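# Refit the band around the carton's corner guard

## Task

Loop the band around the carton again so it passes over both the corner guard and the square; at the end the guard must sit in its proper spot and the carton must rest flat, not tilted.

## Robot and tools

Robot: two arms facing each other across a table, left_arm and right_arm. Each has six joints (reported as joints 1 to 6, base outward) and a two-finger gripper. left_arm's base is at (-0.024, +0.454, +0.133) m on the +y side; right_arm's is at (+0.067, -0.464, +0.059) m. The arm names do not match image sides.

Frames: positions, orientations, velocities and move targets are reported in the scene frame: origin at table centre, +z up, table surface at z = +0.020 m. Offsets you send are instead expressed along each gripper's own Hand target axes: +x points out along the fingers, y is the direction the fingers open and close. end_effector_position is the point between the fingers, 3 to 4 cm short of the tips; only the last 1.5 cm of each finger's inner face is flat. Reported positions and tilt may be a few cm off, worse at long reach.

execute_actions(actions, cameras): actions is a list of actions, each a list of up to 15 rows (one row per 1/30 s step); a short action repeats its final row to fill the 15 steps, so one action lasts 0.5 s. Every row is one flat list of 14 numbers in [-1, 1] covering both arms: dx, dy, dz, rx, ry, rz, opening for left_arm, then the same seven for right_arm. The first six are an offset, not a pose, measured from that arm's Hand target as it was when the action began (every row counts from that same start). Scale: 1.0 = 0.6 m for dx/dy/dz and 180 degrees for rx/ry/rz, which form a single rotation vector. Sending the same offset again moves further. Opening is absolute: +1 fully open (0.080 m), -1 fully closed; empty fingers touch near -0.78. All-zero pose numbers re-command the current Hand target; always resend each gripper's intended opening, since 0 is itself a command. cameras: list of names, ["all"], or []; default shows images only when actions is empty. An empty actions list returns state plus images.

move(target, speed, blend, opening_speed, grip_force, blocking, cameras): target is one 14-number row laid out as above, or a list of up to 15 such rows; every row is an offset from the Hand targets at the move's start, not from the previous row. Paths are straight and not collision-aware; total duration capped at 10 s. speed: m/s, 0.002 to 4.3, default 0.25 (rotation up to twice that in rad/s), one value or one per target. blend: corner rounding radius in metres, default 0 (stop at each target). opening_speed: rate of the opening command per second on the -1..+1 scale, at least 0.2. grip_force: newtons per pad, 8 to 34, one value or one per arm; persists until changed. blocking=false returns after about 0.5 s while the move keeps running. The result adds a move: line, e.g. done, off_target, moving, held, blocked, fault; limits=paced means a pose was clipped, limits=held means a check withheld steps. blocked means that gripper stopped far from its goal and now holds still. done means within 8 mm and 2 degrees, and says nothing about contact.

wait(seconds): 0 to 10 s, arms hold their last command; returns early if a running move ends. stop(): brakes the running move. zoom_image(camera, region): camera is one of cam_head_left, cam_head_right, cam_left_wrist, cam_right_wrist; region [x0, y0, x1, y1] in pixels of its latest image (672x504), at most 504 wide and tall. read_manual(section): only "licences", no motion. finished_scene(scene): ends the current scene by its number; irreversible, so call it only once the band, guard and level carton are in place and stay so without the robot.

Result lines: Hand target is your last commanded pose (after clipping) and the base for the next offsets; the gripper often stops short of it, and only a new command, even all zeros, retries. If still short, send the gap as an offset. grip_measured is finger opening on the command scale, with a fixed error of about 2 mm; on a firmly held hard part it reads up to about 0.067 below the part's width. To grip, command roughly 0.08 below the reading at first contact; less than that grips more gently. Closing from fully open takes at least about 0.6 s. Joint velocities may read within noise, hiding EE velocities. Joint torques include the arm's own weight; External joint torques estimate outside push (a push toward a larger joint angle lowers the number) and include held weight and friction.

Control behaviour: commanded orientation is clipped to within 32 degrees of the measured one each step. Friction and gravity can leave the gripper low, short or tilted; tiny moves may not happen or go sideways. Check pose after each move and correct tilt. Avoid paths passing near an arm's own base (may flip its shoulder posture); go around it.

Avoid: dropping or releasing moving parts, letting the carton or anything leave the table, fast impacts, and pressing far past a contact (force grows with speed and overshoot). To relieve a push, command the target back behind the gripper. Never let the grippers, housings or wrist cameras touch or squeeze each other, and avoid loading the camera cables. Contact torque limits (N m): waist 16.8, shoulder 20.8, elbow 20.8, wrist pitch 5.49, wrist yaw 5.47, wrist roll 5.13; reaching one stops that arm for 10 s. Long holds, stretched poses or pushing at unreachable poses heat motors (MOTOR HOT at 50 °C, arm held at 95 °C). Large single-step jumps can trigger an OVER-SPEED FAULT. Loose objects may occasionally be nudged by outside pushes.

Cameras: cam_head_left and cam_head_right are fixed on one bar overhead; cam_left_wrist and cam_right_wrist ride on the grippers and may lag while moving. Calibration is approximate, accurate to about a centimetre near image centres.

Each tool is called after "Call:" as a command line: name --argument value for each argument, lists and objects as JSON in quotes; but a table of rows of numbers goes row by row, as --pt "numbers of a row", without its own name.

## Session

Call:
execute_actions --actions '[]'

Scene clock: 0.00 s.
left_arm: end_effector_position=(+0.1307, +0.2513, +0.3528) grip_measured=+1.000 end_effector_quat_wxyz=(+0.551, +0.494, +0.149, -0.656) | right_arm: end_effector_position=(-0.2308, -0.2170, +0.3291) grip_measured=+1.000 end_effector_quat_wxyz=(+0.794, +0.010, +0.119, +0.596)
Joint positions: left_arm=[0.875 1.121 1.123 -1.076 0.392 1.256 0.08] | right_arm=[1.281 1.83 1.61 -1.166 1.389 1.543 0.08]
Joint velocities: within noise
Joint torques (N m): no reading
External joint torques (N m): no reading
Heat: left arm: hottest wrist yaw 38 °C (+0.0 °C/min); right arm: hottest wrist yaw 33 °C (+0.0 °C/min).
Hand target: left_arm +0.1310, +0.2509, +0.3550; +0.552, +0.495, +0.145, -0.655 | right_arm -0.2303, -0.2171, +0.3324; +0.793, +0.015, +0.121, +0.597
Tool commands: left_gripper/opening=+1.0 right_gripper/opening=+1.0

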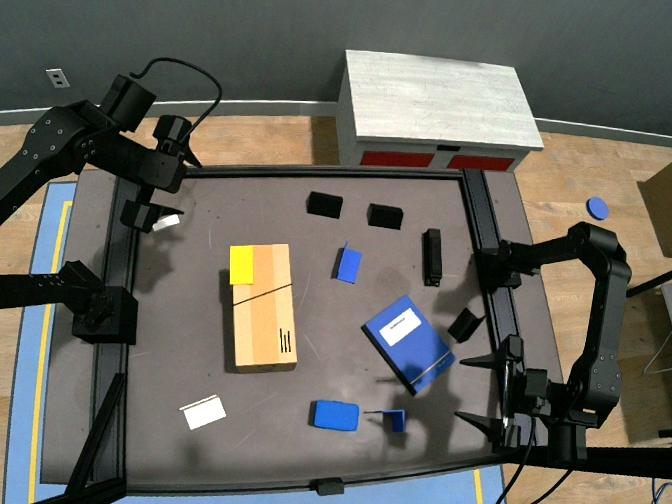

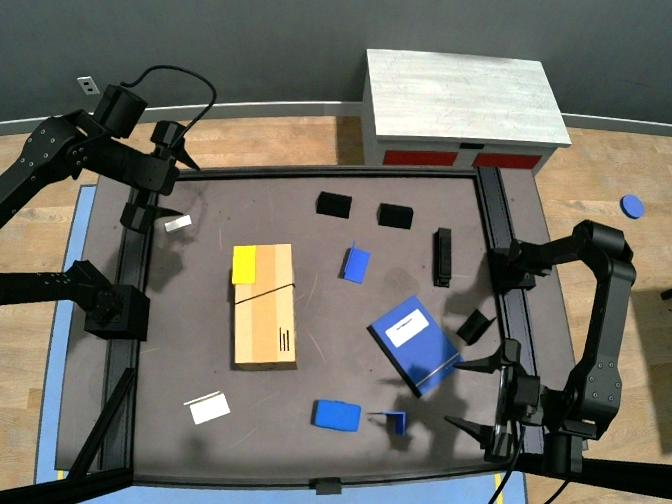

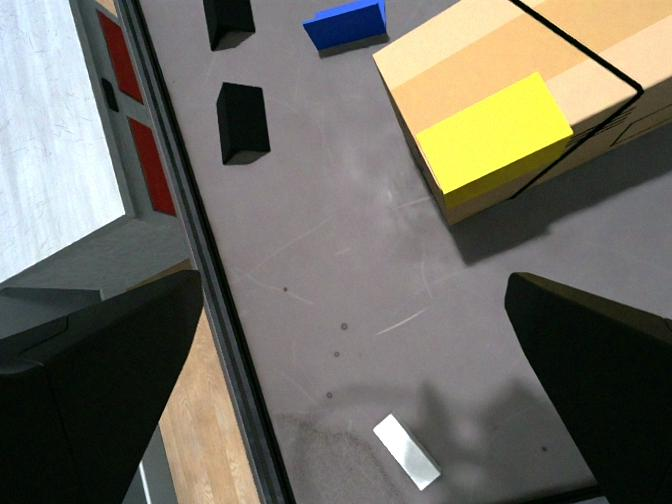

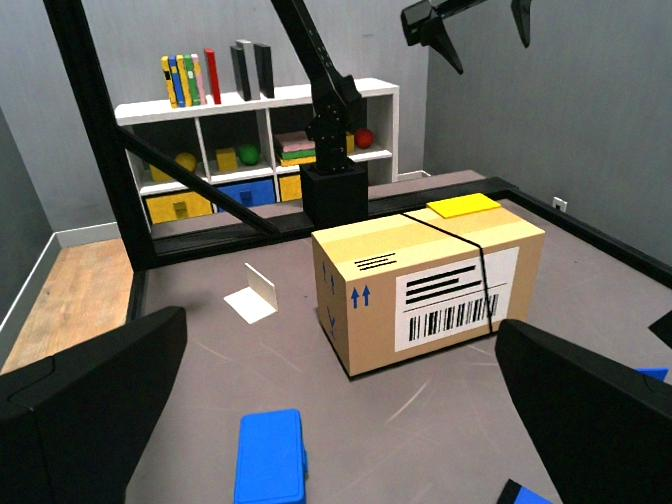

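Call:
zoom_image --camera "cam_head_left" --region '[190, 220, 330, 390]'

Call:
zoom_image --camera "cam_head_right" --region '[190, 220, 330, 390]'

Call:
zoom_image --camera "cam_right_wrist" --region '[220, 170, 560, 390]'

Call:
zoom_image --camera "cam_left_wrist" --region '[360, 0, 672, 240]'

Call:
zoom_image --camera "cam_head_left" --region '[300, 180, 520, 450]'

Call:
zoom_image --camera "cam_head_left" --region '[100, 180, 250, 450]'

Scaled by 2.965 from the camera's 672x504 image, which has a finer 960x720 frame.

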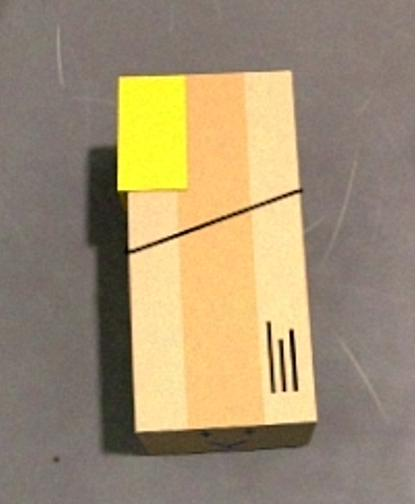

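Scaled by 2.965 from the camera's 672x504 image, which has a finer 960x720 frame.

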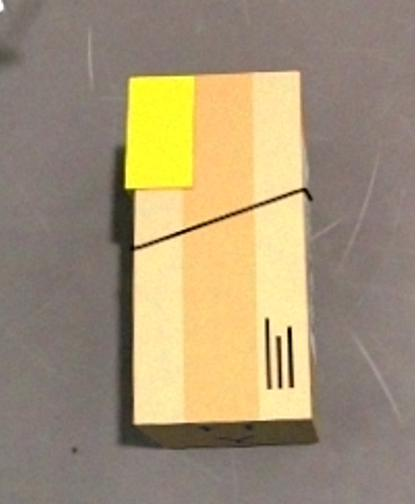

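Scaled by 1.482 from the camera's 672x504 image, which has a finer 960x720 frame.

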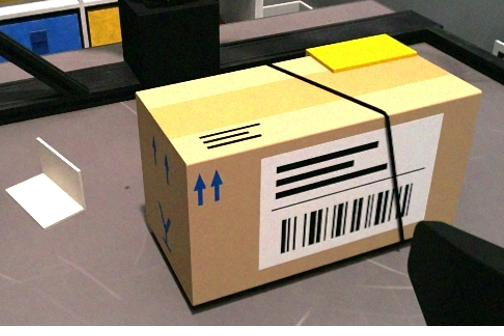

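Scaled by 1.615 from the camera's 672x504 image, which has a finer 960x720 frame.

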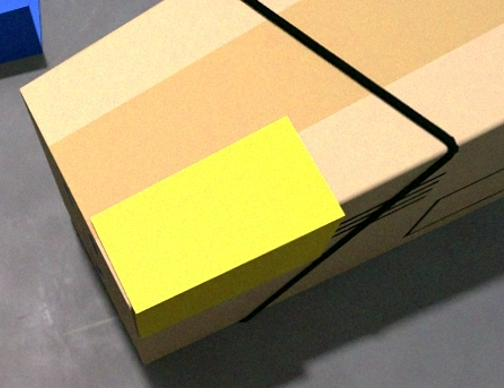

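Scaled by 1.867 from the camera's 672x504 image, which has a finer 960x720 frame.

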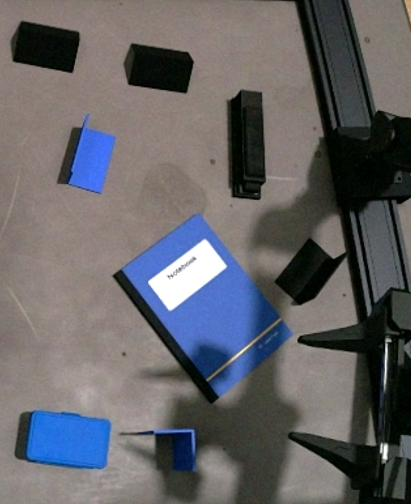

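Scaled by 1.867 from the camera's 672x504 image, which has a finer 960x720 frame.

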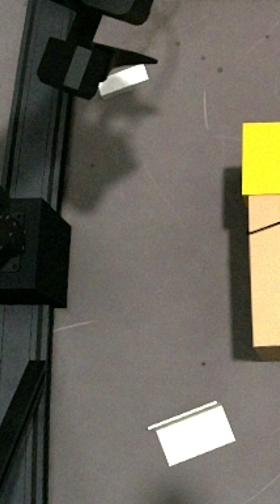

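Call:
move --target '[0.0185,-0.2563,-0.0042,-0.1655,-0.059,-0.0177,0,0,0,0,0,0,0,1]' --cameras '["all"]'

Call:
zoom_image --camera "cam_left_wrist" --region '[90, 0, 594, 378]'

Scene clock: 8.53 s.
left_arm: end_effector_position=(-0.0005, +0.2998, +0.2918) grip_measured=+0.003 end_effector_quat_wxyz=(+0.652, +0.270, +0.271, -0.655) | right_arm: end_effector_position=(-0.2308, -0.2170, +0.3291) grip_measured=+1.000 end_effector_quat_wxyz=(+0.794, +0.010, +0.119, +0.596)
Joint positions: left_arm=[0.463 0.422 0.608 -1.029 0.328 0.342 0.035] | right_arm=[1.281 1.83 1.61 -1.166 1.389 1.543 0.08]
Joint torques (N m): left_arm=[-0.36 0.49 5.42 1.57 -0.09 -0.1] | right_arm=[0.03 -7.04 5.76 0.46 0.7 0.04]
External joint torques (N m): left_arm=[-0.36 -0.21 -0.54 0.26 -0.25 -0.1] | right_arm=[0.07 0.27 0.28 0 0.09 0.04]
Heat: left arm: hottest wrist yaw 38 °C (+0.0 °C/min); right arm: hottest elbow 34 °C (+14.1 °C/min).
Hand target: left_arm +0.0000, +0.2998, +0.2901; +0.654, +0.270, +0.271, -0.653 | right_arm -0.2303, -0.2171, +0.3324; +0.793, +0.015, +0.121, +0.597
Off the commanded pose: left_arm 0.002 m, 0 deg | right_arm 0.003 m, 1 deg.
move: done
camera_calibration:
cam_left_wrist: T_world_to_cam=[[-0.998989, 0.00984921, 0.0438703, -0.0119196], [-0.00809569, 0.920364, -0.390979, -0.139517], [-0.0442275, -0.390939, -0.919353, 0.463409], [0, 0, 0, 1]] pos_world=[0.00745832, 0.309688, 0.372011]

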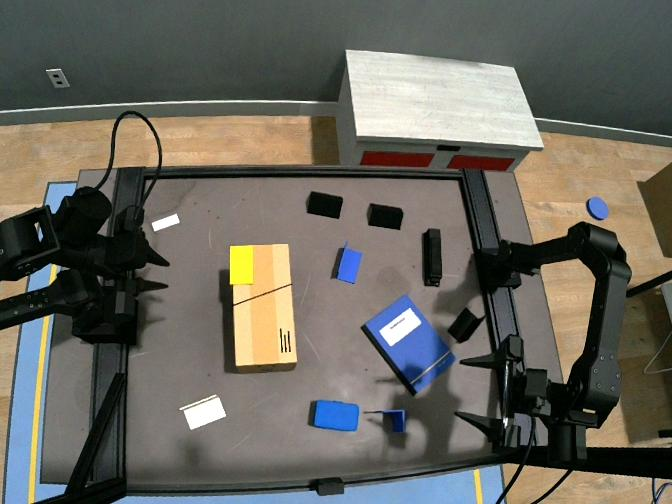

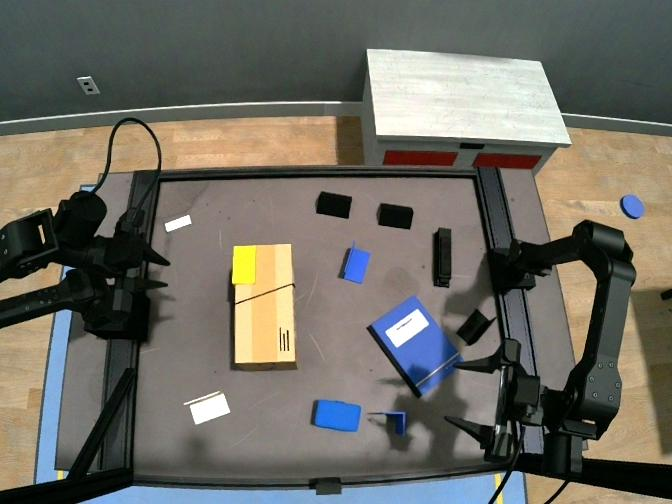

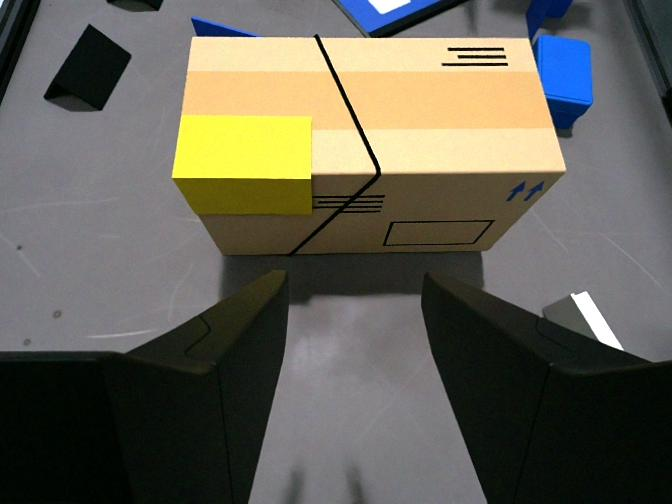

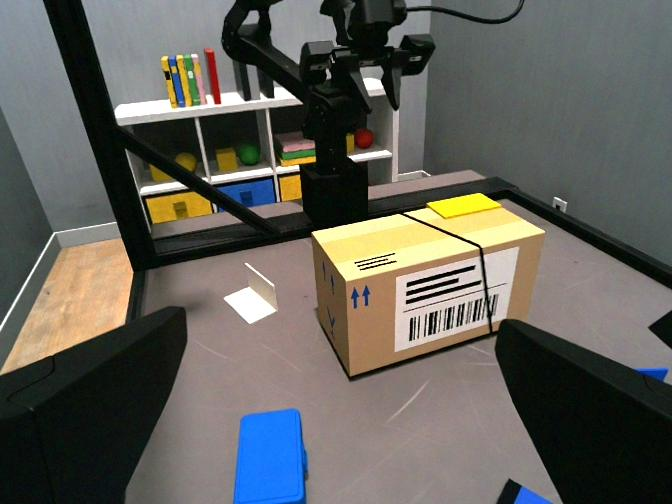

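Scaled by 1.000.

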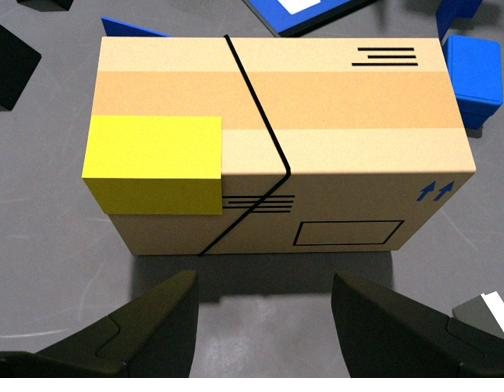

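Call:
move --target '[0.23,-0.0483,0,0,0,0,-0.3,0,0,0,0,0,0,1]' --cameras '["all"]' --speed 0.15

Call:
zoom_image --camera "cam_left_wrist" --region '[150, 100, 500, 400]'

Call:
zoom_image --camera "cam_head_right" --region '[150, 200, 330, 380]'

Call:
zoom_image --camera "cam_right_wrist" --region '[280, 120, 560, 380]'

Scene clock: 13.43 s.
left_arm: end_effector_position=(-0.0293, +0.2011, +0.1952) grip_measured=-0.297 end_effector_quat_wxyz=(+0.653, +0.268, +0.269, -0.655) | right_arm: end_effector_position=(-0.2308, -0.2170, +0.3291) grip_measured=+1.000 end_effector_quat_wxyz=(+0.794, +0.010, +0.119, +0.596)
Joint positions: left_arm=[-0.035 0.958 0.294 -0.116 -0.018 -0.022 0.022] | right_arm=[1.281 1.83 1.61 -1.166 1.389 1.543 0.08]
Joint torques (N m): left_arm=[-0.34 -0.81 5.59 1.66 -0.31 -0.1] | right_arm=[0.05 -6.96 5.86 0.48 0.68 0.02]
External joint torques (N m): left_arm=[-0.33 1.08 -0.49 0.28 -0.3 -0.11] | right_arm=[0.06 0.44 0.35 0.02 0.07 0.02]
Heat: left arm: hottest wrist yaw 38 °C (+0.0 °C/min); right arm: hottest elbow 34 °C (+8.9 °C/min).
Hand target: left_arm -0.0290, +0.2020, +0.1926; +0.654, +0.270, +0.271, -0.653 | right_arm -0.2303, -0.2171, +0.3324; +0.793, +0.015, +0.121, +0.597
Off the commanded pose: left_arm 0.003 m, 0 deg | right_arm 0.003 m, 1 deg.
move: done
camera_calibration:
cam_left_wrist: T_world_to_cam=[[-0.999002, 0.0105618, 0.0434003, -0.0355058], [-0.0074954, 0.918225, -0.395988, -0.0852228], [-0.0440336, -0.395918, -0.917229, 0.335363], [0, 0, 0, 1]] pos_world=[-0.0213419, 0.211405, 0.275399]

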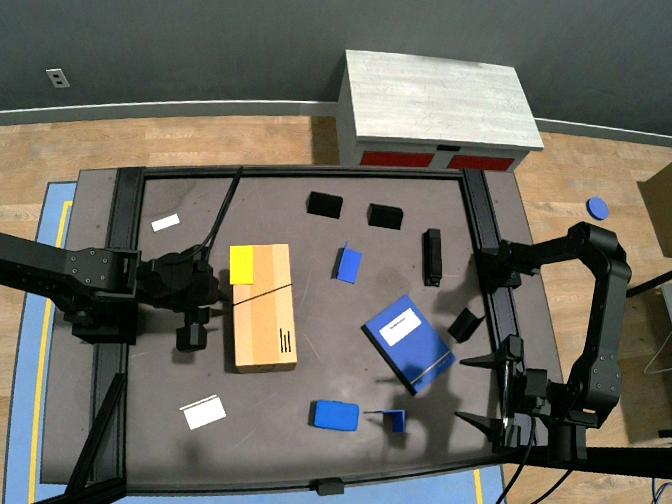

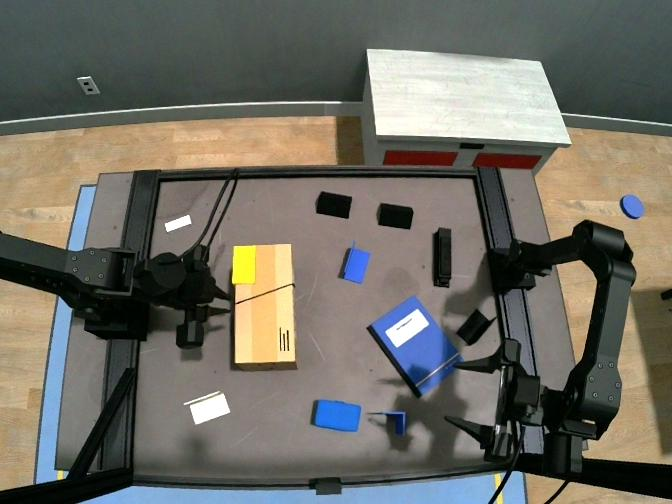

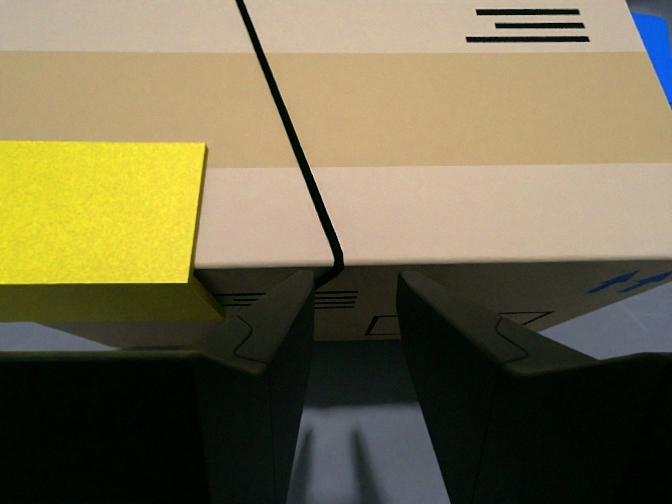

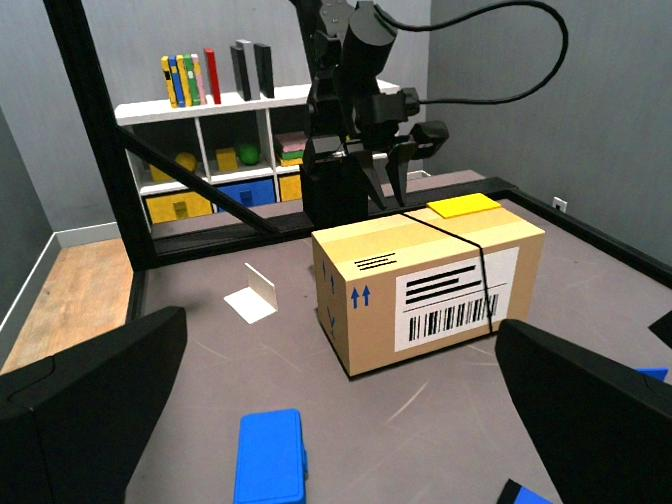

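Scaled by 1.440 from the camera's 672x504 image, which has a finer 960x720 frame.

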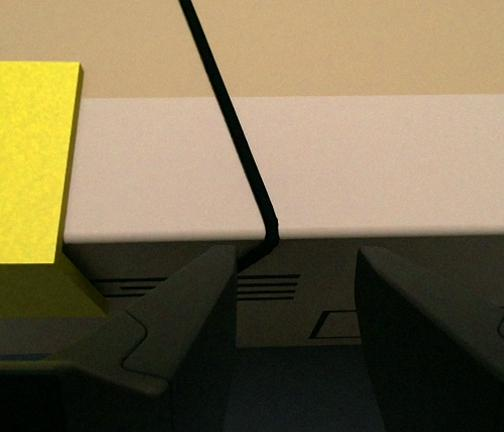

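Scaled by 2.800 from the camera's 672x504 image, which has a finer 960x720 frame.

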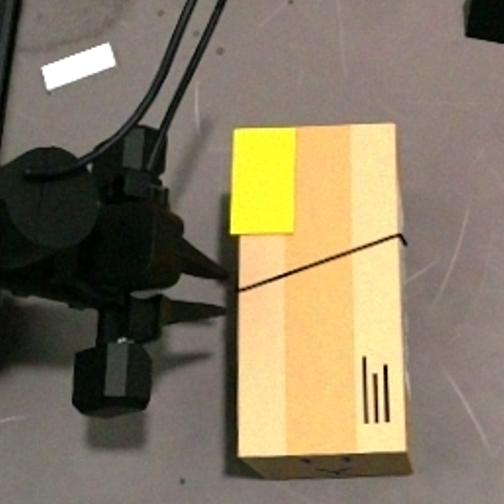

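Scaled by 1.800 from the camera's 672x504 image, which has a finer 960x720 frame.

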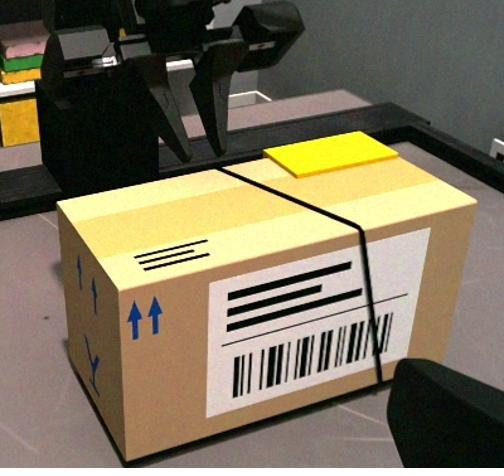

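Call:
move --target '[0.025,0.005,-0.005,0,0,0,-0.3,0,0,0,0,0,0,1]' --cameras '["cam_left_wrist","cam_head_right"]' --speed 0.05

Call:
zoom_image --camera "cam_left_wrist" --region '[200, 160, 450, 360]'

Scene clock: 16.80 s.
left_arm: end_effector_position=(-0.0265, +0.1942, +0.1840) grip_measured=-0.297 end_effector_quat_wxyz=(+0.655, +0.267, +0.269, -0.653) | right_arm: end_effector_position=(-0.2308, -0.2170, +0.3291) grip_measured=+1.000 end_effector_quat_wxyz=(+0.794, +0.010, +0.119, +0.596)
Joint positions: left_arm=[-0.021 1.043 0.274 -0.009 -0.014 -0.016 0.022] | right_arm=[1.281 1.83 1.61 -1.166 1.389 1.543 0.08]
Joint torques (N m): left_arm=[0.55 0.87 5.62 2.57 0.11 0.17] | right_arm=[0.12 -7.03 5.86 0.5 0.68 0.02]
External joint torques (N m): left_arm=[0.53 3.01 -0.13 1.22 0.12 0.17] | right_arm=[0.12 0.4 0.3 0.02 0.06 0.02]
Heat: left arm: hottest wrist yaw 38 °C (+0.0 °C/min); right arm: hottest elbow 35 °C (+10.7 °C/min).
Hand target: left_arm -0.0260, +0.1936, +0.1798; +0.654, +0.270, +0.271, -0.653 | right_arm -0.2303, -0.2171, +0.3324; +0.793, +0.015, +0.121, +0.597
Off the commanded pose: left_arm 0.004 m, 0 deg | right_arm 0.003 m, 1 deg.
move: done
camera_calibration:
cam_left_wrist: T_world_to_cam=[[-0.99914, 0.00440644, 0.0412385, -0.030639], [-0.0123559, 0.917559, -0.397407, -0.0831101], [-0.0395899, -0.397574, -0.916716, 0.322738], [0, 0, 0, 1]] pos_world=[-0.0188623, 0.204706, 0.264094]
Images, in order (width x height): cam_head_right 672x504, cam_left_wrist 672x504.

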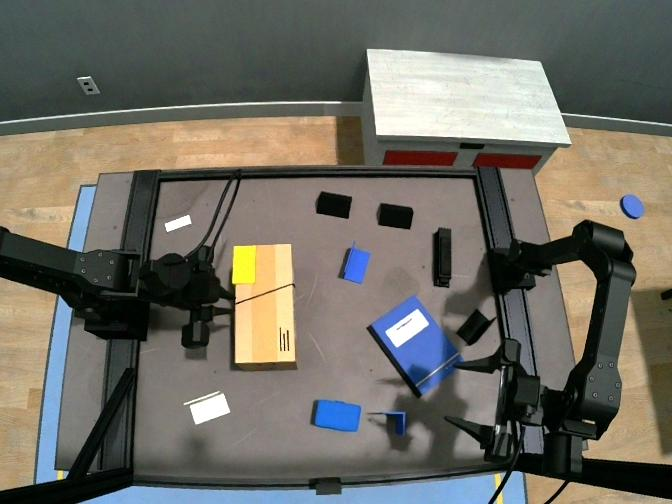

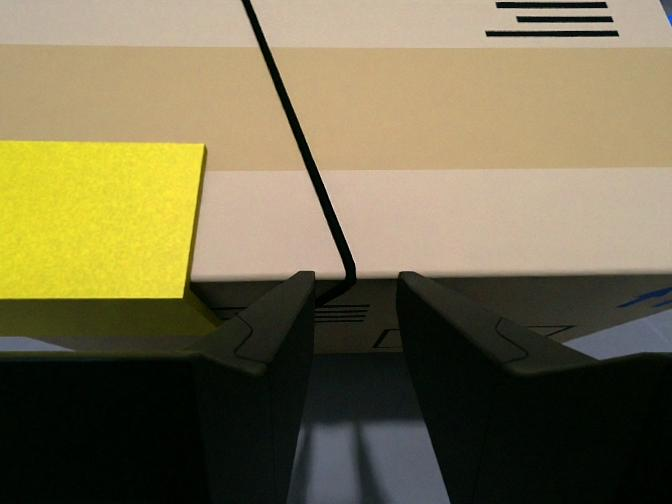

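Scaled by 2.016 from the camera's 672x504 image, which has a finer 960x720 frame.

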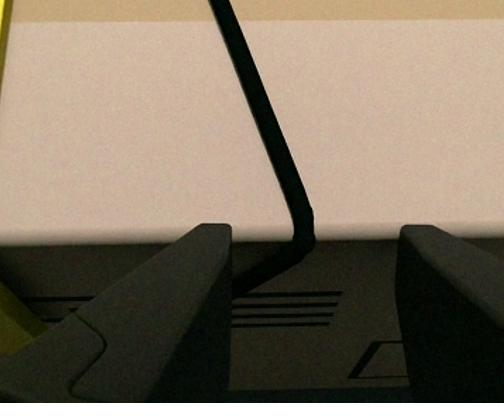

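Call:
move --target '[0,0.001,0,0,0,0,-1,0,0,0,0,0,0,1]' --opening_speed 0.8 --cameras '["cam_left_wrist","cam_right_wrist"]' --speed 0.05

Call:
zoom_image --camera "cam_left_wrist" --region '[250, 180, 450, 340]'

Scene clock: 19.30 s.
left_arm: end_effector_position=(-0.0238, +0.1939, +0.1841) grip_measured=-0.768 end_effector_quat_wxyz=(+0.658, +0.266, +0.269, -0.651) | right_arm: end_effector_position=(-0.2308, -0.2170, +0.3291) grip_measured=+1.000 end_effector_quat_wxyz=(+0.794, +0.010, +0.119, +0.596)
Joint positions: left_arm=[-0.009 1.043 0.273 -0.006 -0.012 -0.012 0] | right_arm=[1.281 1.83 1.61 -1.166 1.389 1.543 0.08]
Joint torques (N m): left_arm=[-0.41 0.59 5.48 2.46 0.17 0.14] | right_arm=[0.09 -7.01 5.81 0.48 0.7 0.02]
External joint torques (N m): left_arm=[-0.42 2.76 -0.32 1.1 0.18 0.14] | right_arm=[-0.05 0.24 0.35 0.01 0.1 0.03]
Heat: left arm: hottest wrist yaw 38 °C (+0.0 °C/min); right arm: hottest elbow 35 °C (+9.3 °C/min).
Hand target: left_arm -0.0253, +0.1936, +0.1799; +0.654, +0.270, +0.271, -0.653 | right_arm -0.2303, -0.2171, +0.3324; +0.793, +0.015, +0.121, +0.597
Off the commanded pose: left_arm 0.005 m, 1 deg | right_arm 0.003 m, 1 deg.
move: done
camera_calibration:
cam_left_wrist: T_world_to_cam=[[-0.999177, -0.00333106, 0.040434, -0.0262734], [-0.0192197, 0.91656, -0.399435, -0.0822817], [-0.0357296, -0.399883, -0.915869, 0.323291], [0, 0, 0, 1]] pos_world=[-0.0162821, 0.204607, 0.264289]
Images, in order (width x height): cam_left_wrist 672x504, cam_right_wrist 672x504.

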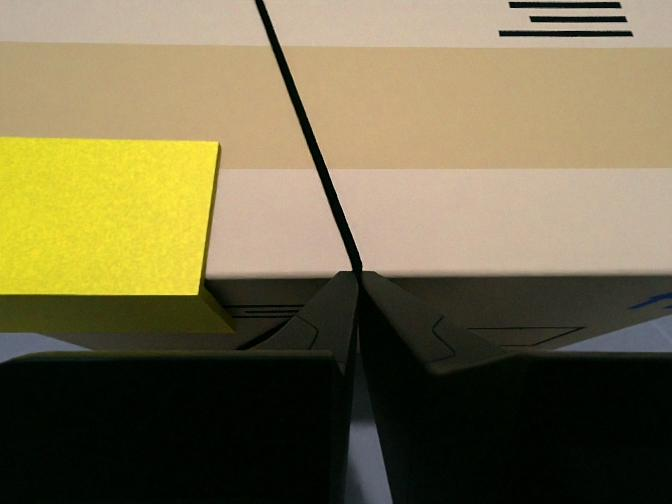

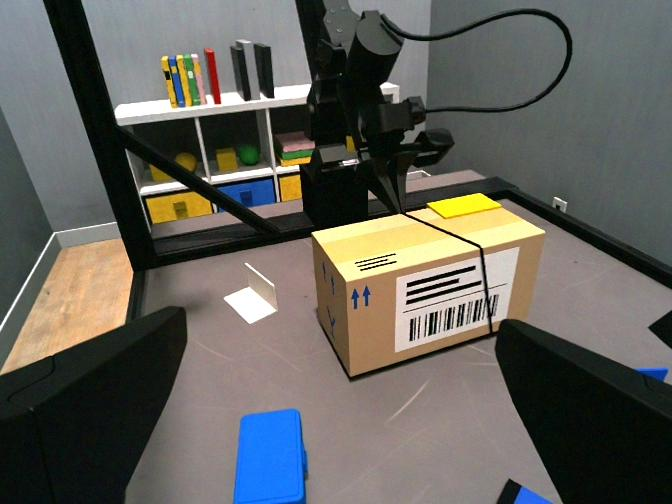

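Scaled by 2.520 from the camera's 672x504 image, which has a finer 960x720 frame.

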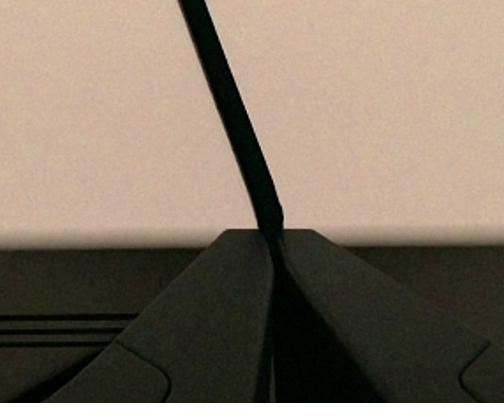

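Call:
move --target '[-0.028,0,0,0,0,0,-1,0,0,0,0,0,0,1]' --cameras '["cam_left_wrist","cam_right_wrist"]' --speed 0.04

Call:
zoom_image --camera "cam_right_wrist" --region '[280, 120, 560, 380]'

Scene clock: 22.10 s.
left_arm: end_effector_position=(-0.0237, +0.2067, +0.1877) grip_measured=-0.770 end_effector_quat_wxyz=(+0.655, +0.273, +0.277, -0.648) | right_arm: end_effector_position=(-0.2308, -0.2170, +0.3291) grip_measured=+1.000 end_effector_quat_wxyz=(+0.794, +0.010, +0.119, +0.596)
Joint positions: left_arm=[-0.009 0.954 0.273 -0.117 -0.012 -0.012 0] | right_arm=[1.281 1.83 1.61 -1.166 1.389 1.543 0.08]
Joint torques (N m): left_arm=[-0.43 -2.65 6.63 1.1 0.13 0.12] | right_arm=[0.1 -6.97 5.78 0.48 0.7 0.04]
External joint torques (N m): left_arm=[-0.45 -0.82 0.58 -0.26 0.14 0.12] | right_arm=[0.14 0.34 0.26 0.01 0.09 0.04]
Heat: left arm: hottest wrist yaw 38 °C (+0.0 °C/min); right arm: hottest elbow 35 °C (+8.1 °C/min).
Hand target: left_arm -0.0254, +0.2055, +0.1917; +0.654, +0.270, +0.271, -0.653 | right_arm -0.2303, -0.2171, +0.3324; +0.793, +0.015, +0.121, +0.597
Off the commanded pose: left_arm 0.005 m, 1 deg | right_arm 0.003 m, 1 deg.
move: done
camera_calibration:
cam_left_wrist: T_world_to_cam=[[-0.999186, -0.00423842, 0.0401232, -0.0260106], [-0.0191198, 0.925454, -0.378378, -0.0983583], [-0.0355285, -0.378837, -0.924781, 0.328955], [0, 0, 0, 1]] pos_world=[-0.0161828, 0.215536, 0.268038]
Images, in order (width x height): cam_left_wrist 672x504, cam_right_wrist 672x504.

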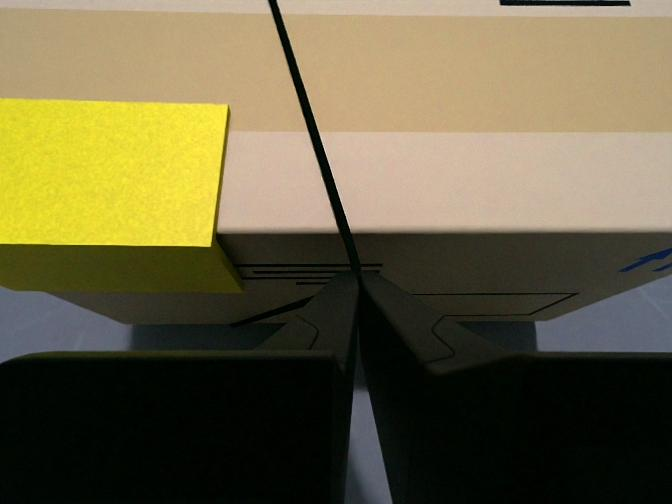

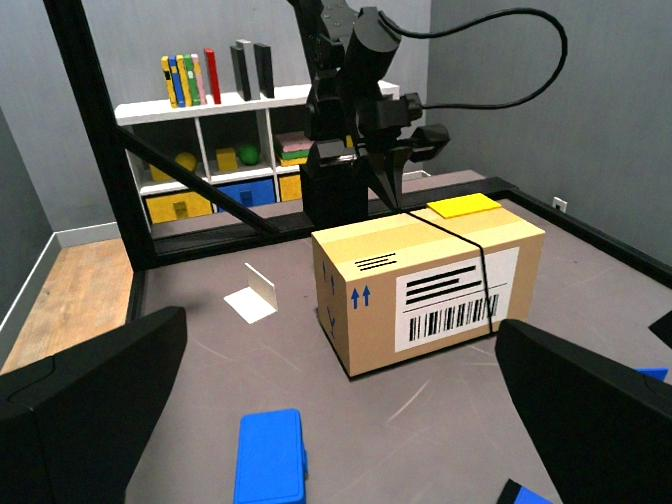

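Scaled by 1.800 from the camera's 672x504 image, which has a finer 960x720 frame.

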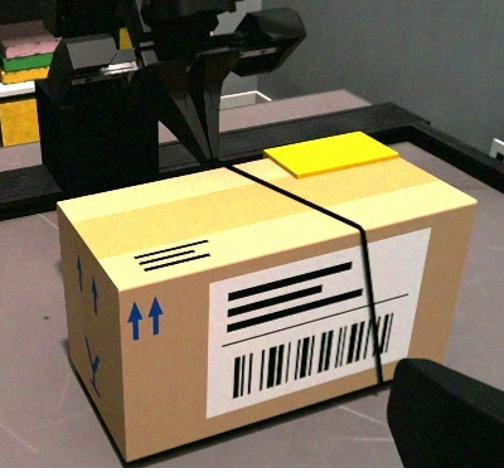

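Call:
move --pt "-0.04 0 0.0118 0 0 0 -1 0 0 0 0 0 0 1" --pt "-0.0435 0.0967 0.0083 0 0 0 -1 0 0 0 0 0 0 1" --cameras '["all"]' --speed 0.05

Call:
zoom_image --camera "cam_right_wrist" --region '[280, 120, 560, 380]'

Call:
zoom_image --camera "cam_head_right" --region '[150, 200, 330, 380]'

Scene clock: 26.57 s.
left_arm: end_effector_position=(+0.0304, +0.2249, +0.2053) grip_measured=-0.770 end_effector_quat_wxyz=(+0.651, +0.274, +0.280, -0.650) | right_arm: end_effector_position=(-0.2308, -0.2170, +0.3291) grip_measured=+1.000 end_effector_quat_wxyz=(+0.794, +0.010, +0.119, +0.596)
Joint positions: left_arm=[0.41 0.876 0.335 -0.309 0.285 0.298 0] | right_arm=[1.281 1.83 1.61 -1.166 1.389 1.543 0.08]
Joint torques (N m): left_arm=[0.43 -0.91 8.94 1.03 0.32 0.18] | right_arm=[0.04 -6.98 5.81 0.49 0.66 0.02]
External joint torques (N m): left_arm=[0.43 0.63 2.75 -0.25 0.18 0.18] | right_arm=[-0.04 0.42 0.27 0.02 0.05 0.03]
Heat: left arm: hottest wrist yaw 38 °C (+0.0 °C/min); right arm: hottest elbow 36 °C (+9.0 °C/min).
Hand target: left_arm +0.0326, +0.2205, +0.2136; +0.654, +0.270, +0.271, -0.653 | right_arm -0.2303, -0.2171, +0.3324; +0.793, +0.015, +0.121, +0.597
Off the commanded pose: left_arm 0.010 m, 1 deg | right_arm 0.003 m, 1 deg.
move: off_target (left_arm)
camera_calibration:
cam_left_wrist: T_world_to_cam=[[-0.99884, 0.00252882, 0.0480924, 0.0242848], [-0.0156097, 0.927707, -0.372981, -0.109215], [-0.0455589, -0.373299, -0.926592, 0.353509], [0, 0, 0, 1]] pos_world=[0.0386573, 0.233223, 0.285656]

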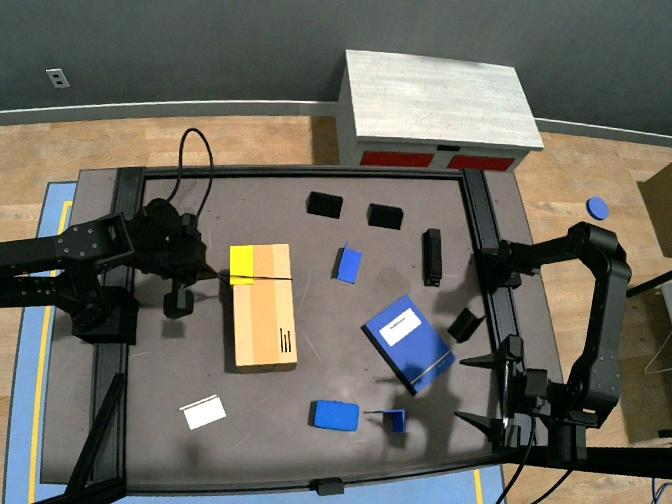

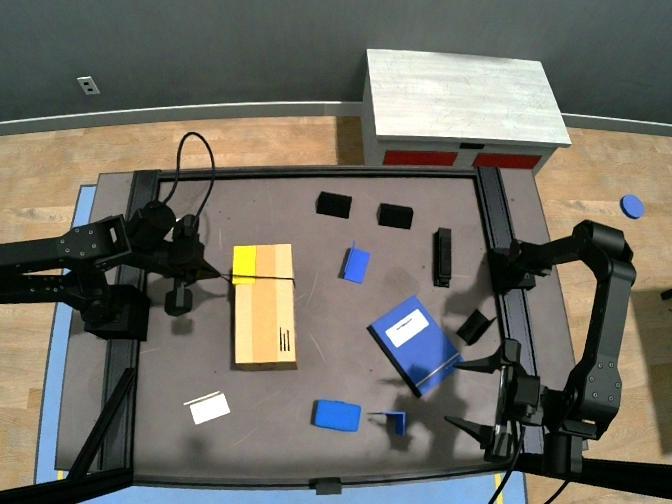

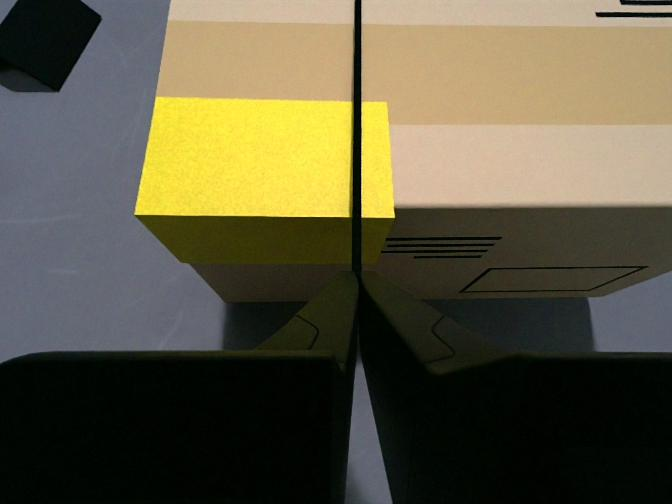

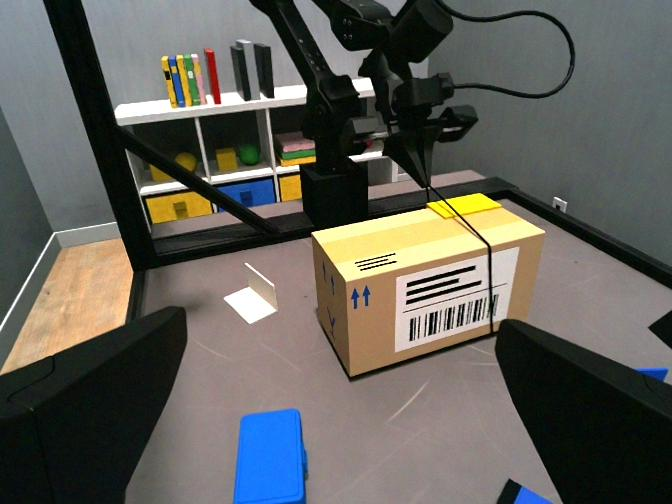

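Scaled by 1.800 from the camera's 672x504 image, which has a finer 960x720 frame.

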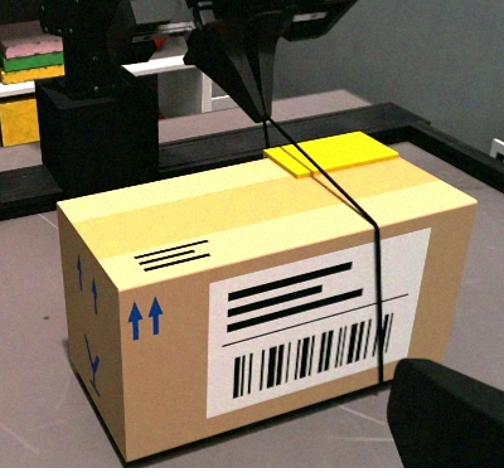

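Scaled by 2.800 from the camera's 672x504 image, which has a finer 960x720 frame.

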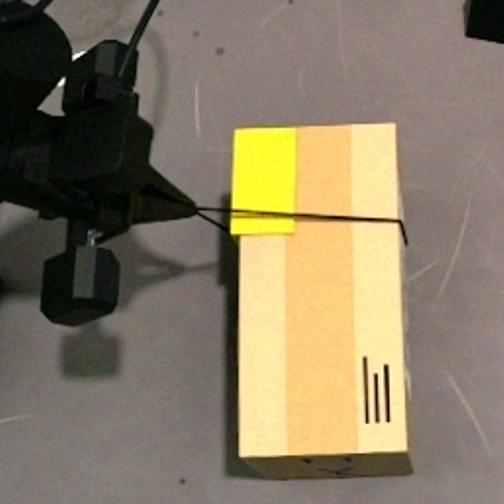

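Call:
move --pt "-0.002 0.0225 0.001 0 0 0 -1 0 0 0 0 0 0 1" --pt "0.044 0.0225 0.005 0 0 0 -1 0 0 0 0 0 0 1" --cameras '["all"]' --speed 0.05

Call:
zoom_image --camera "cam_right_wrist" --region '[280, 120, 560, 380]'

Call:
zoom_image --camera "cam_head_right" --region '[150, 200, 330, 380]'

Scene clock: 34.10 s.
left_arm: end_effector_position=(+0.0446, +0.2015, +0.1953) grip_measured=-0.770 end_effector_quat_wxyz=(+0.650, +0.271, +0.274, -0.655) | right_arm: end_effector_position=(-0.2308, -0.2170, +0.3291) grip_measured=+1.000 end_effector_quat_wxyz=(+0.794, +0.010, +0.119, +0.596)
Joint positions: left_arm=[0.44 1.07 0.356 -0.13 0.314 0.325 0] | right_arm=[1.281 1.83 1.61 -1.166 1.389 1.543 0.08]
Joint torques (N m): left_arm=[-0.11 -1.55 6.63 1.66 -0.14 -0.13] | right_arm=[0.07 -7.02 5.87 0.48 0.7 0.03]
External joint torques (N m): left_arm=[-0.12 0.84 0.78 0.38 -0.29 -0.14] | right_arm=[0.07 0.37 0.34 0.01 0.09 0.04]
Heat: left arm: hottest wrist yaw 38 °C (+0.0 °C/min); right arm: hottest elbow 36 °C (+7.0 °C/min).
Hand target: left_arm +0.0462, +0.1997, +0.1971; +0.654, +0.270, +0.271, -0.653 | right_arm -0.2303, -0.2171, +0.3324; +0.793, +0.015, +0.121, +0.597
Off the commanded pose: left_arm 0.003 m, 1 deg | right_arm 0.003 m, 1 deg.
move: done
camera_calibration:
cam_left_wrist: T_world_to_cam=[[-0.998837, 0.0115197, 0.0468125, 0.037383], [-0.0074286, 0.922656, -0.385552, -0.0879399], [-0.0476332, -0.385451, -0.921498, 0.337691], [0, 0, 0, 1]] pos_world=[0.0527715, 0.210871, 0.275526]

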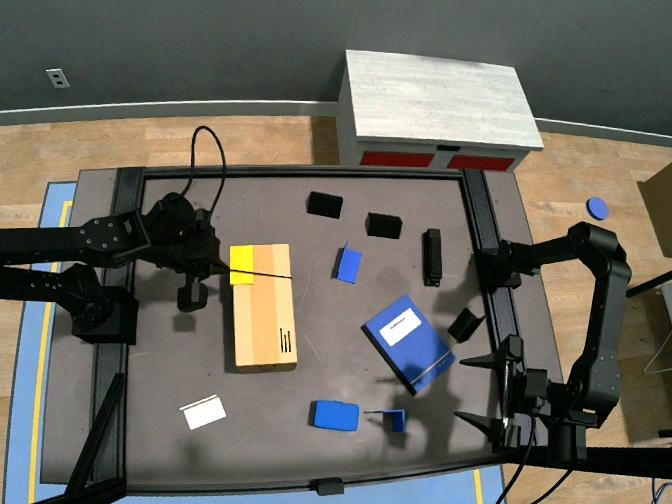

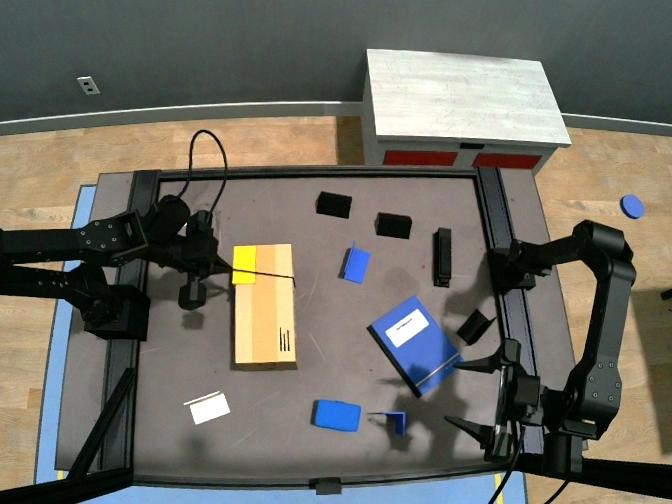

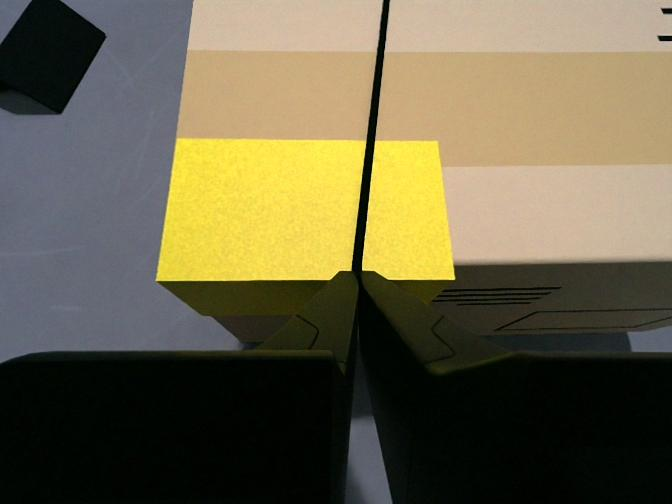

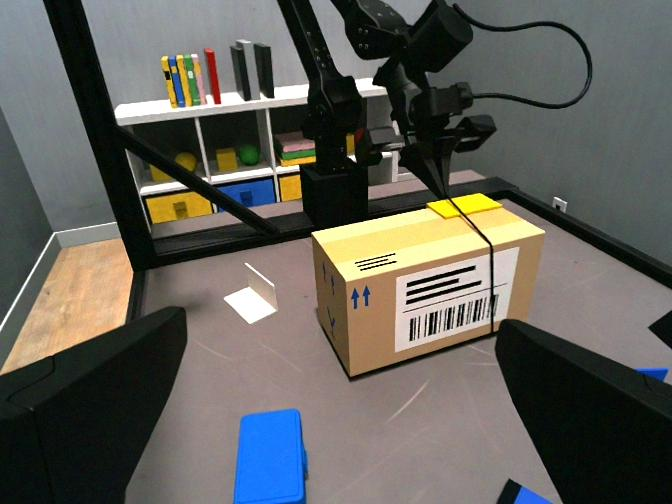

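Scaled by 1.800 from the camera's 672x504 image, which has a finer 960x720 frame.

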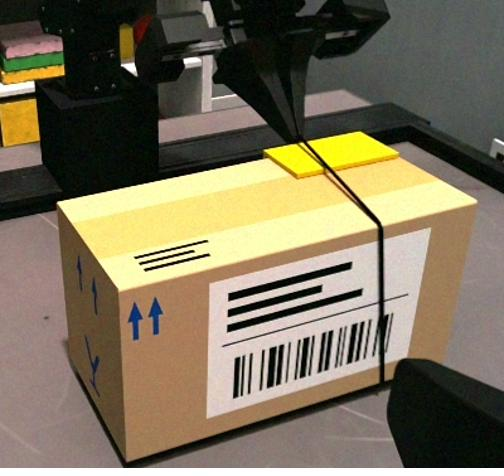

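Scaled by 2.800 from the camera's 672x504 image, which has a finer 960x720 frame.

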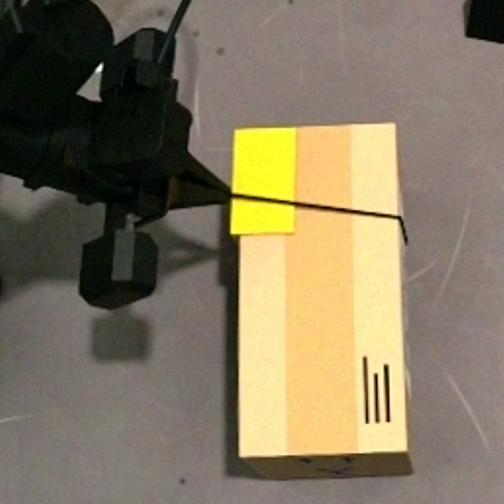

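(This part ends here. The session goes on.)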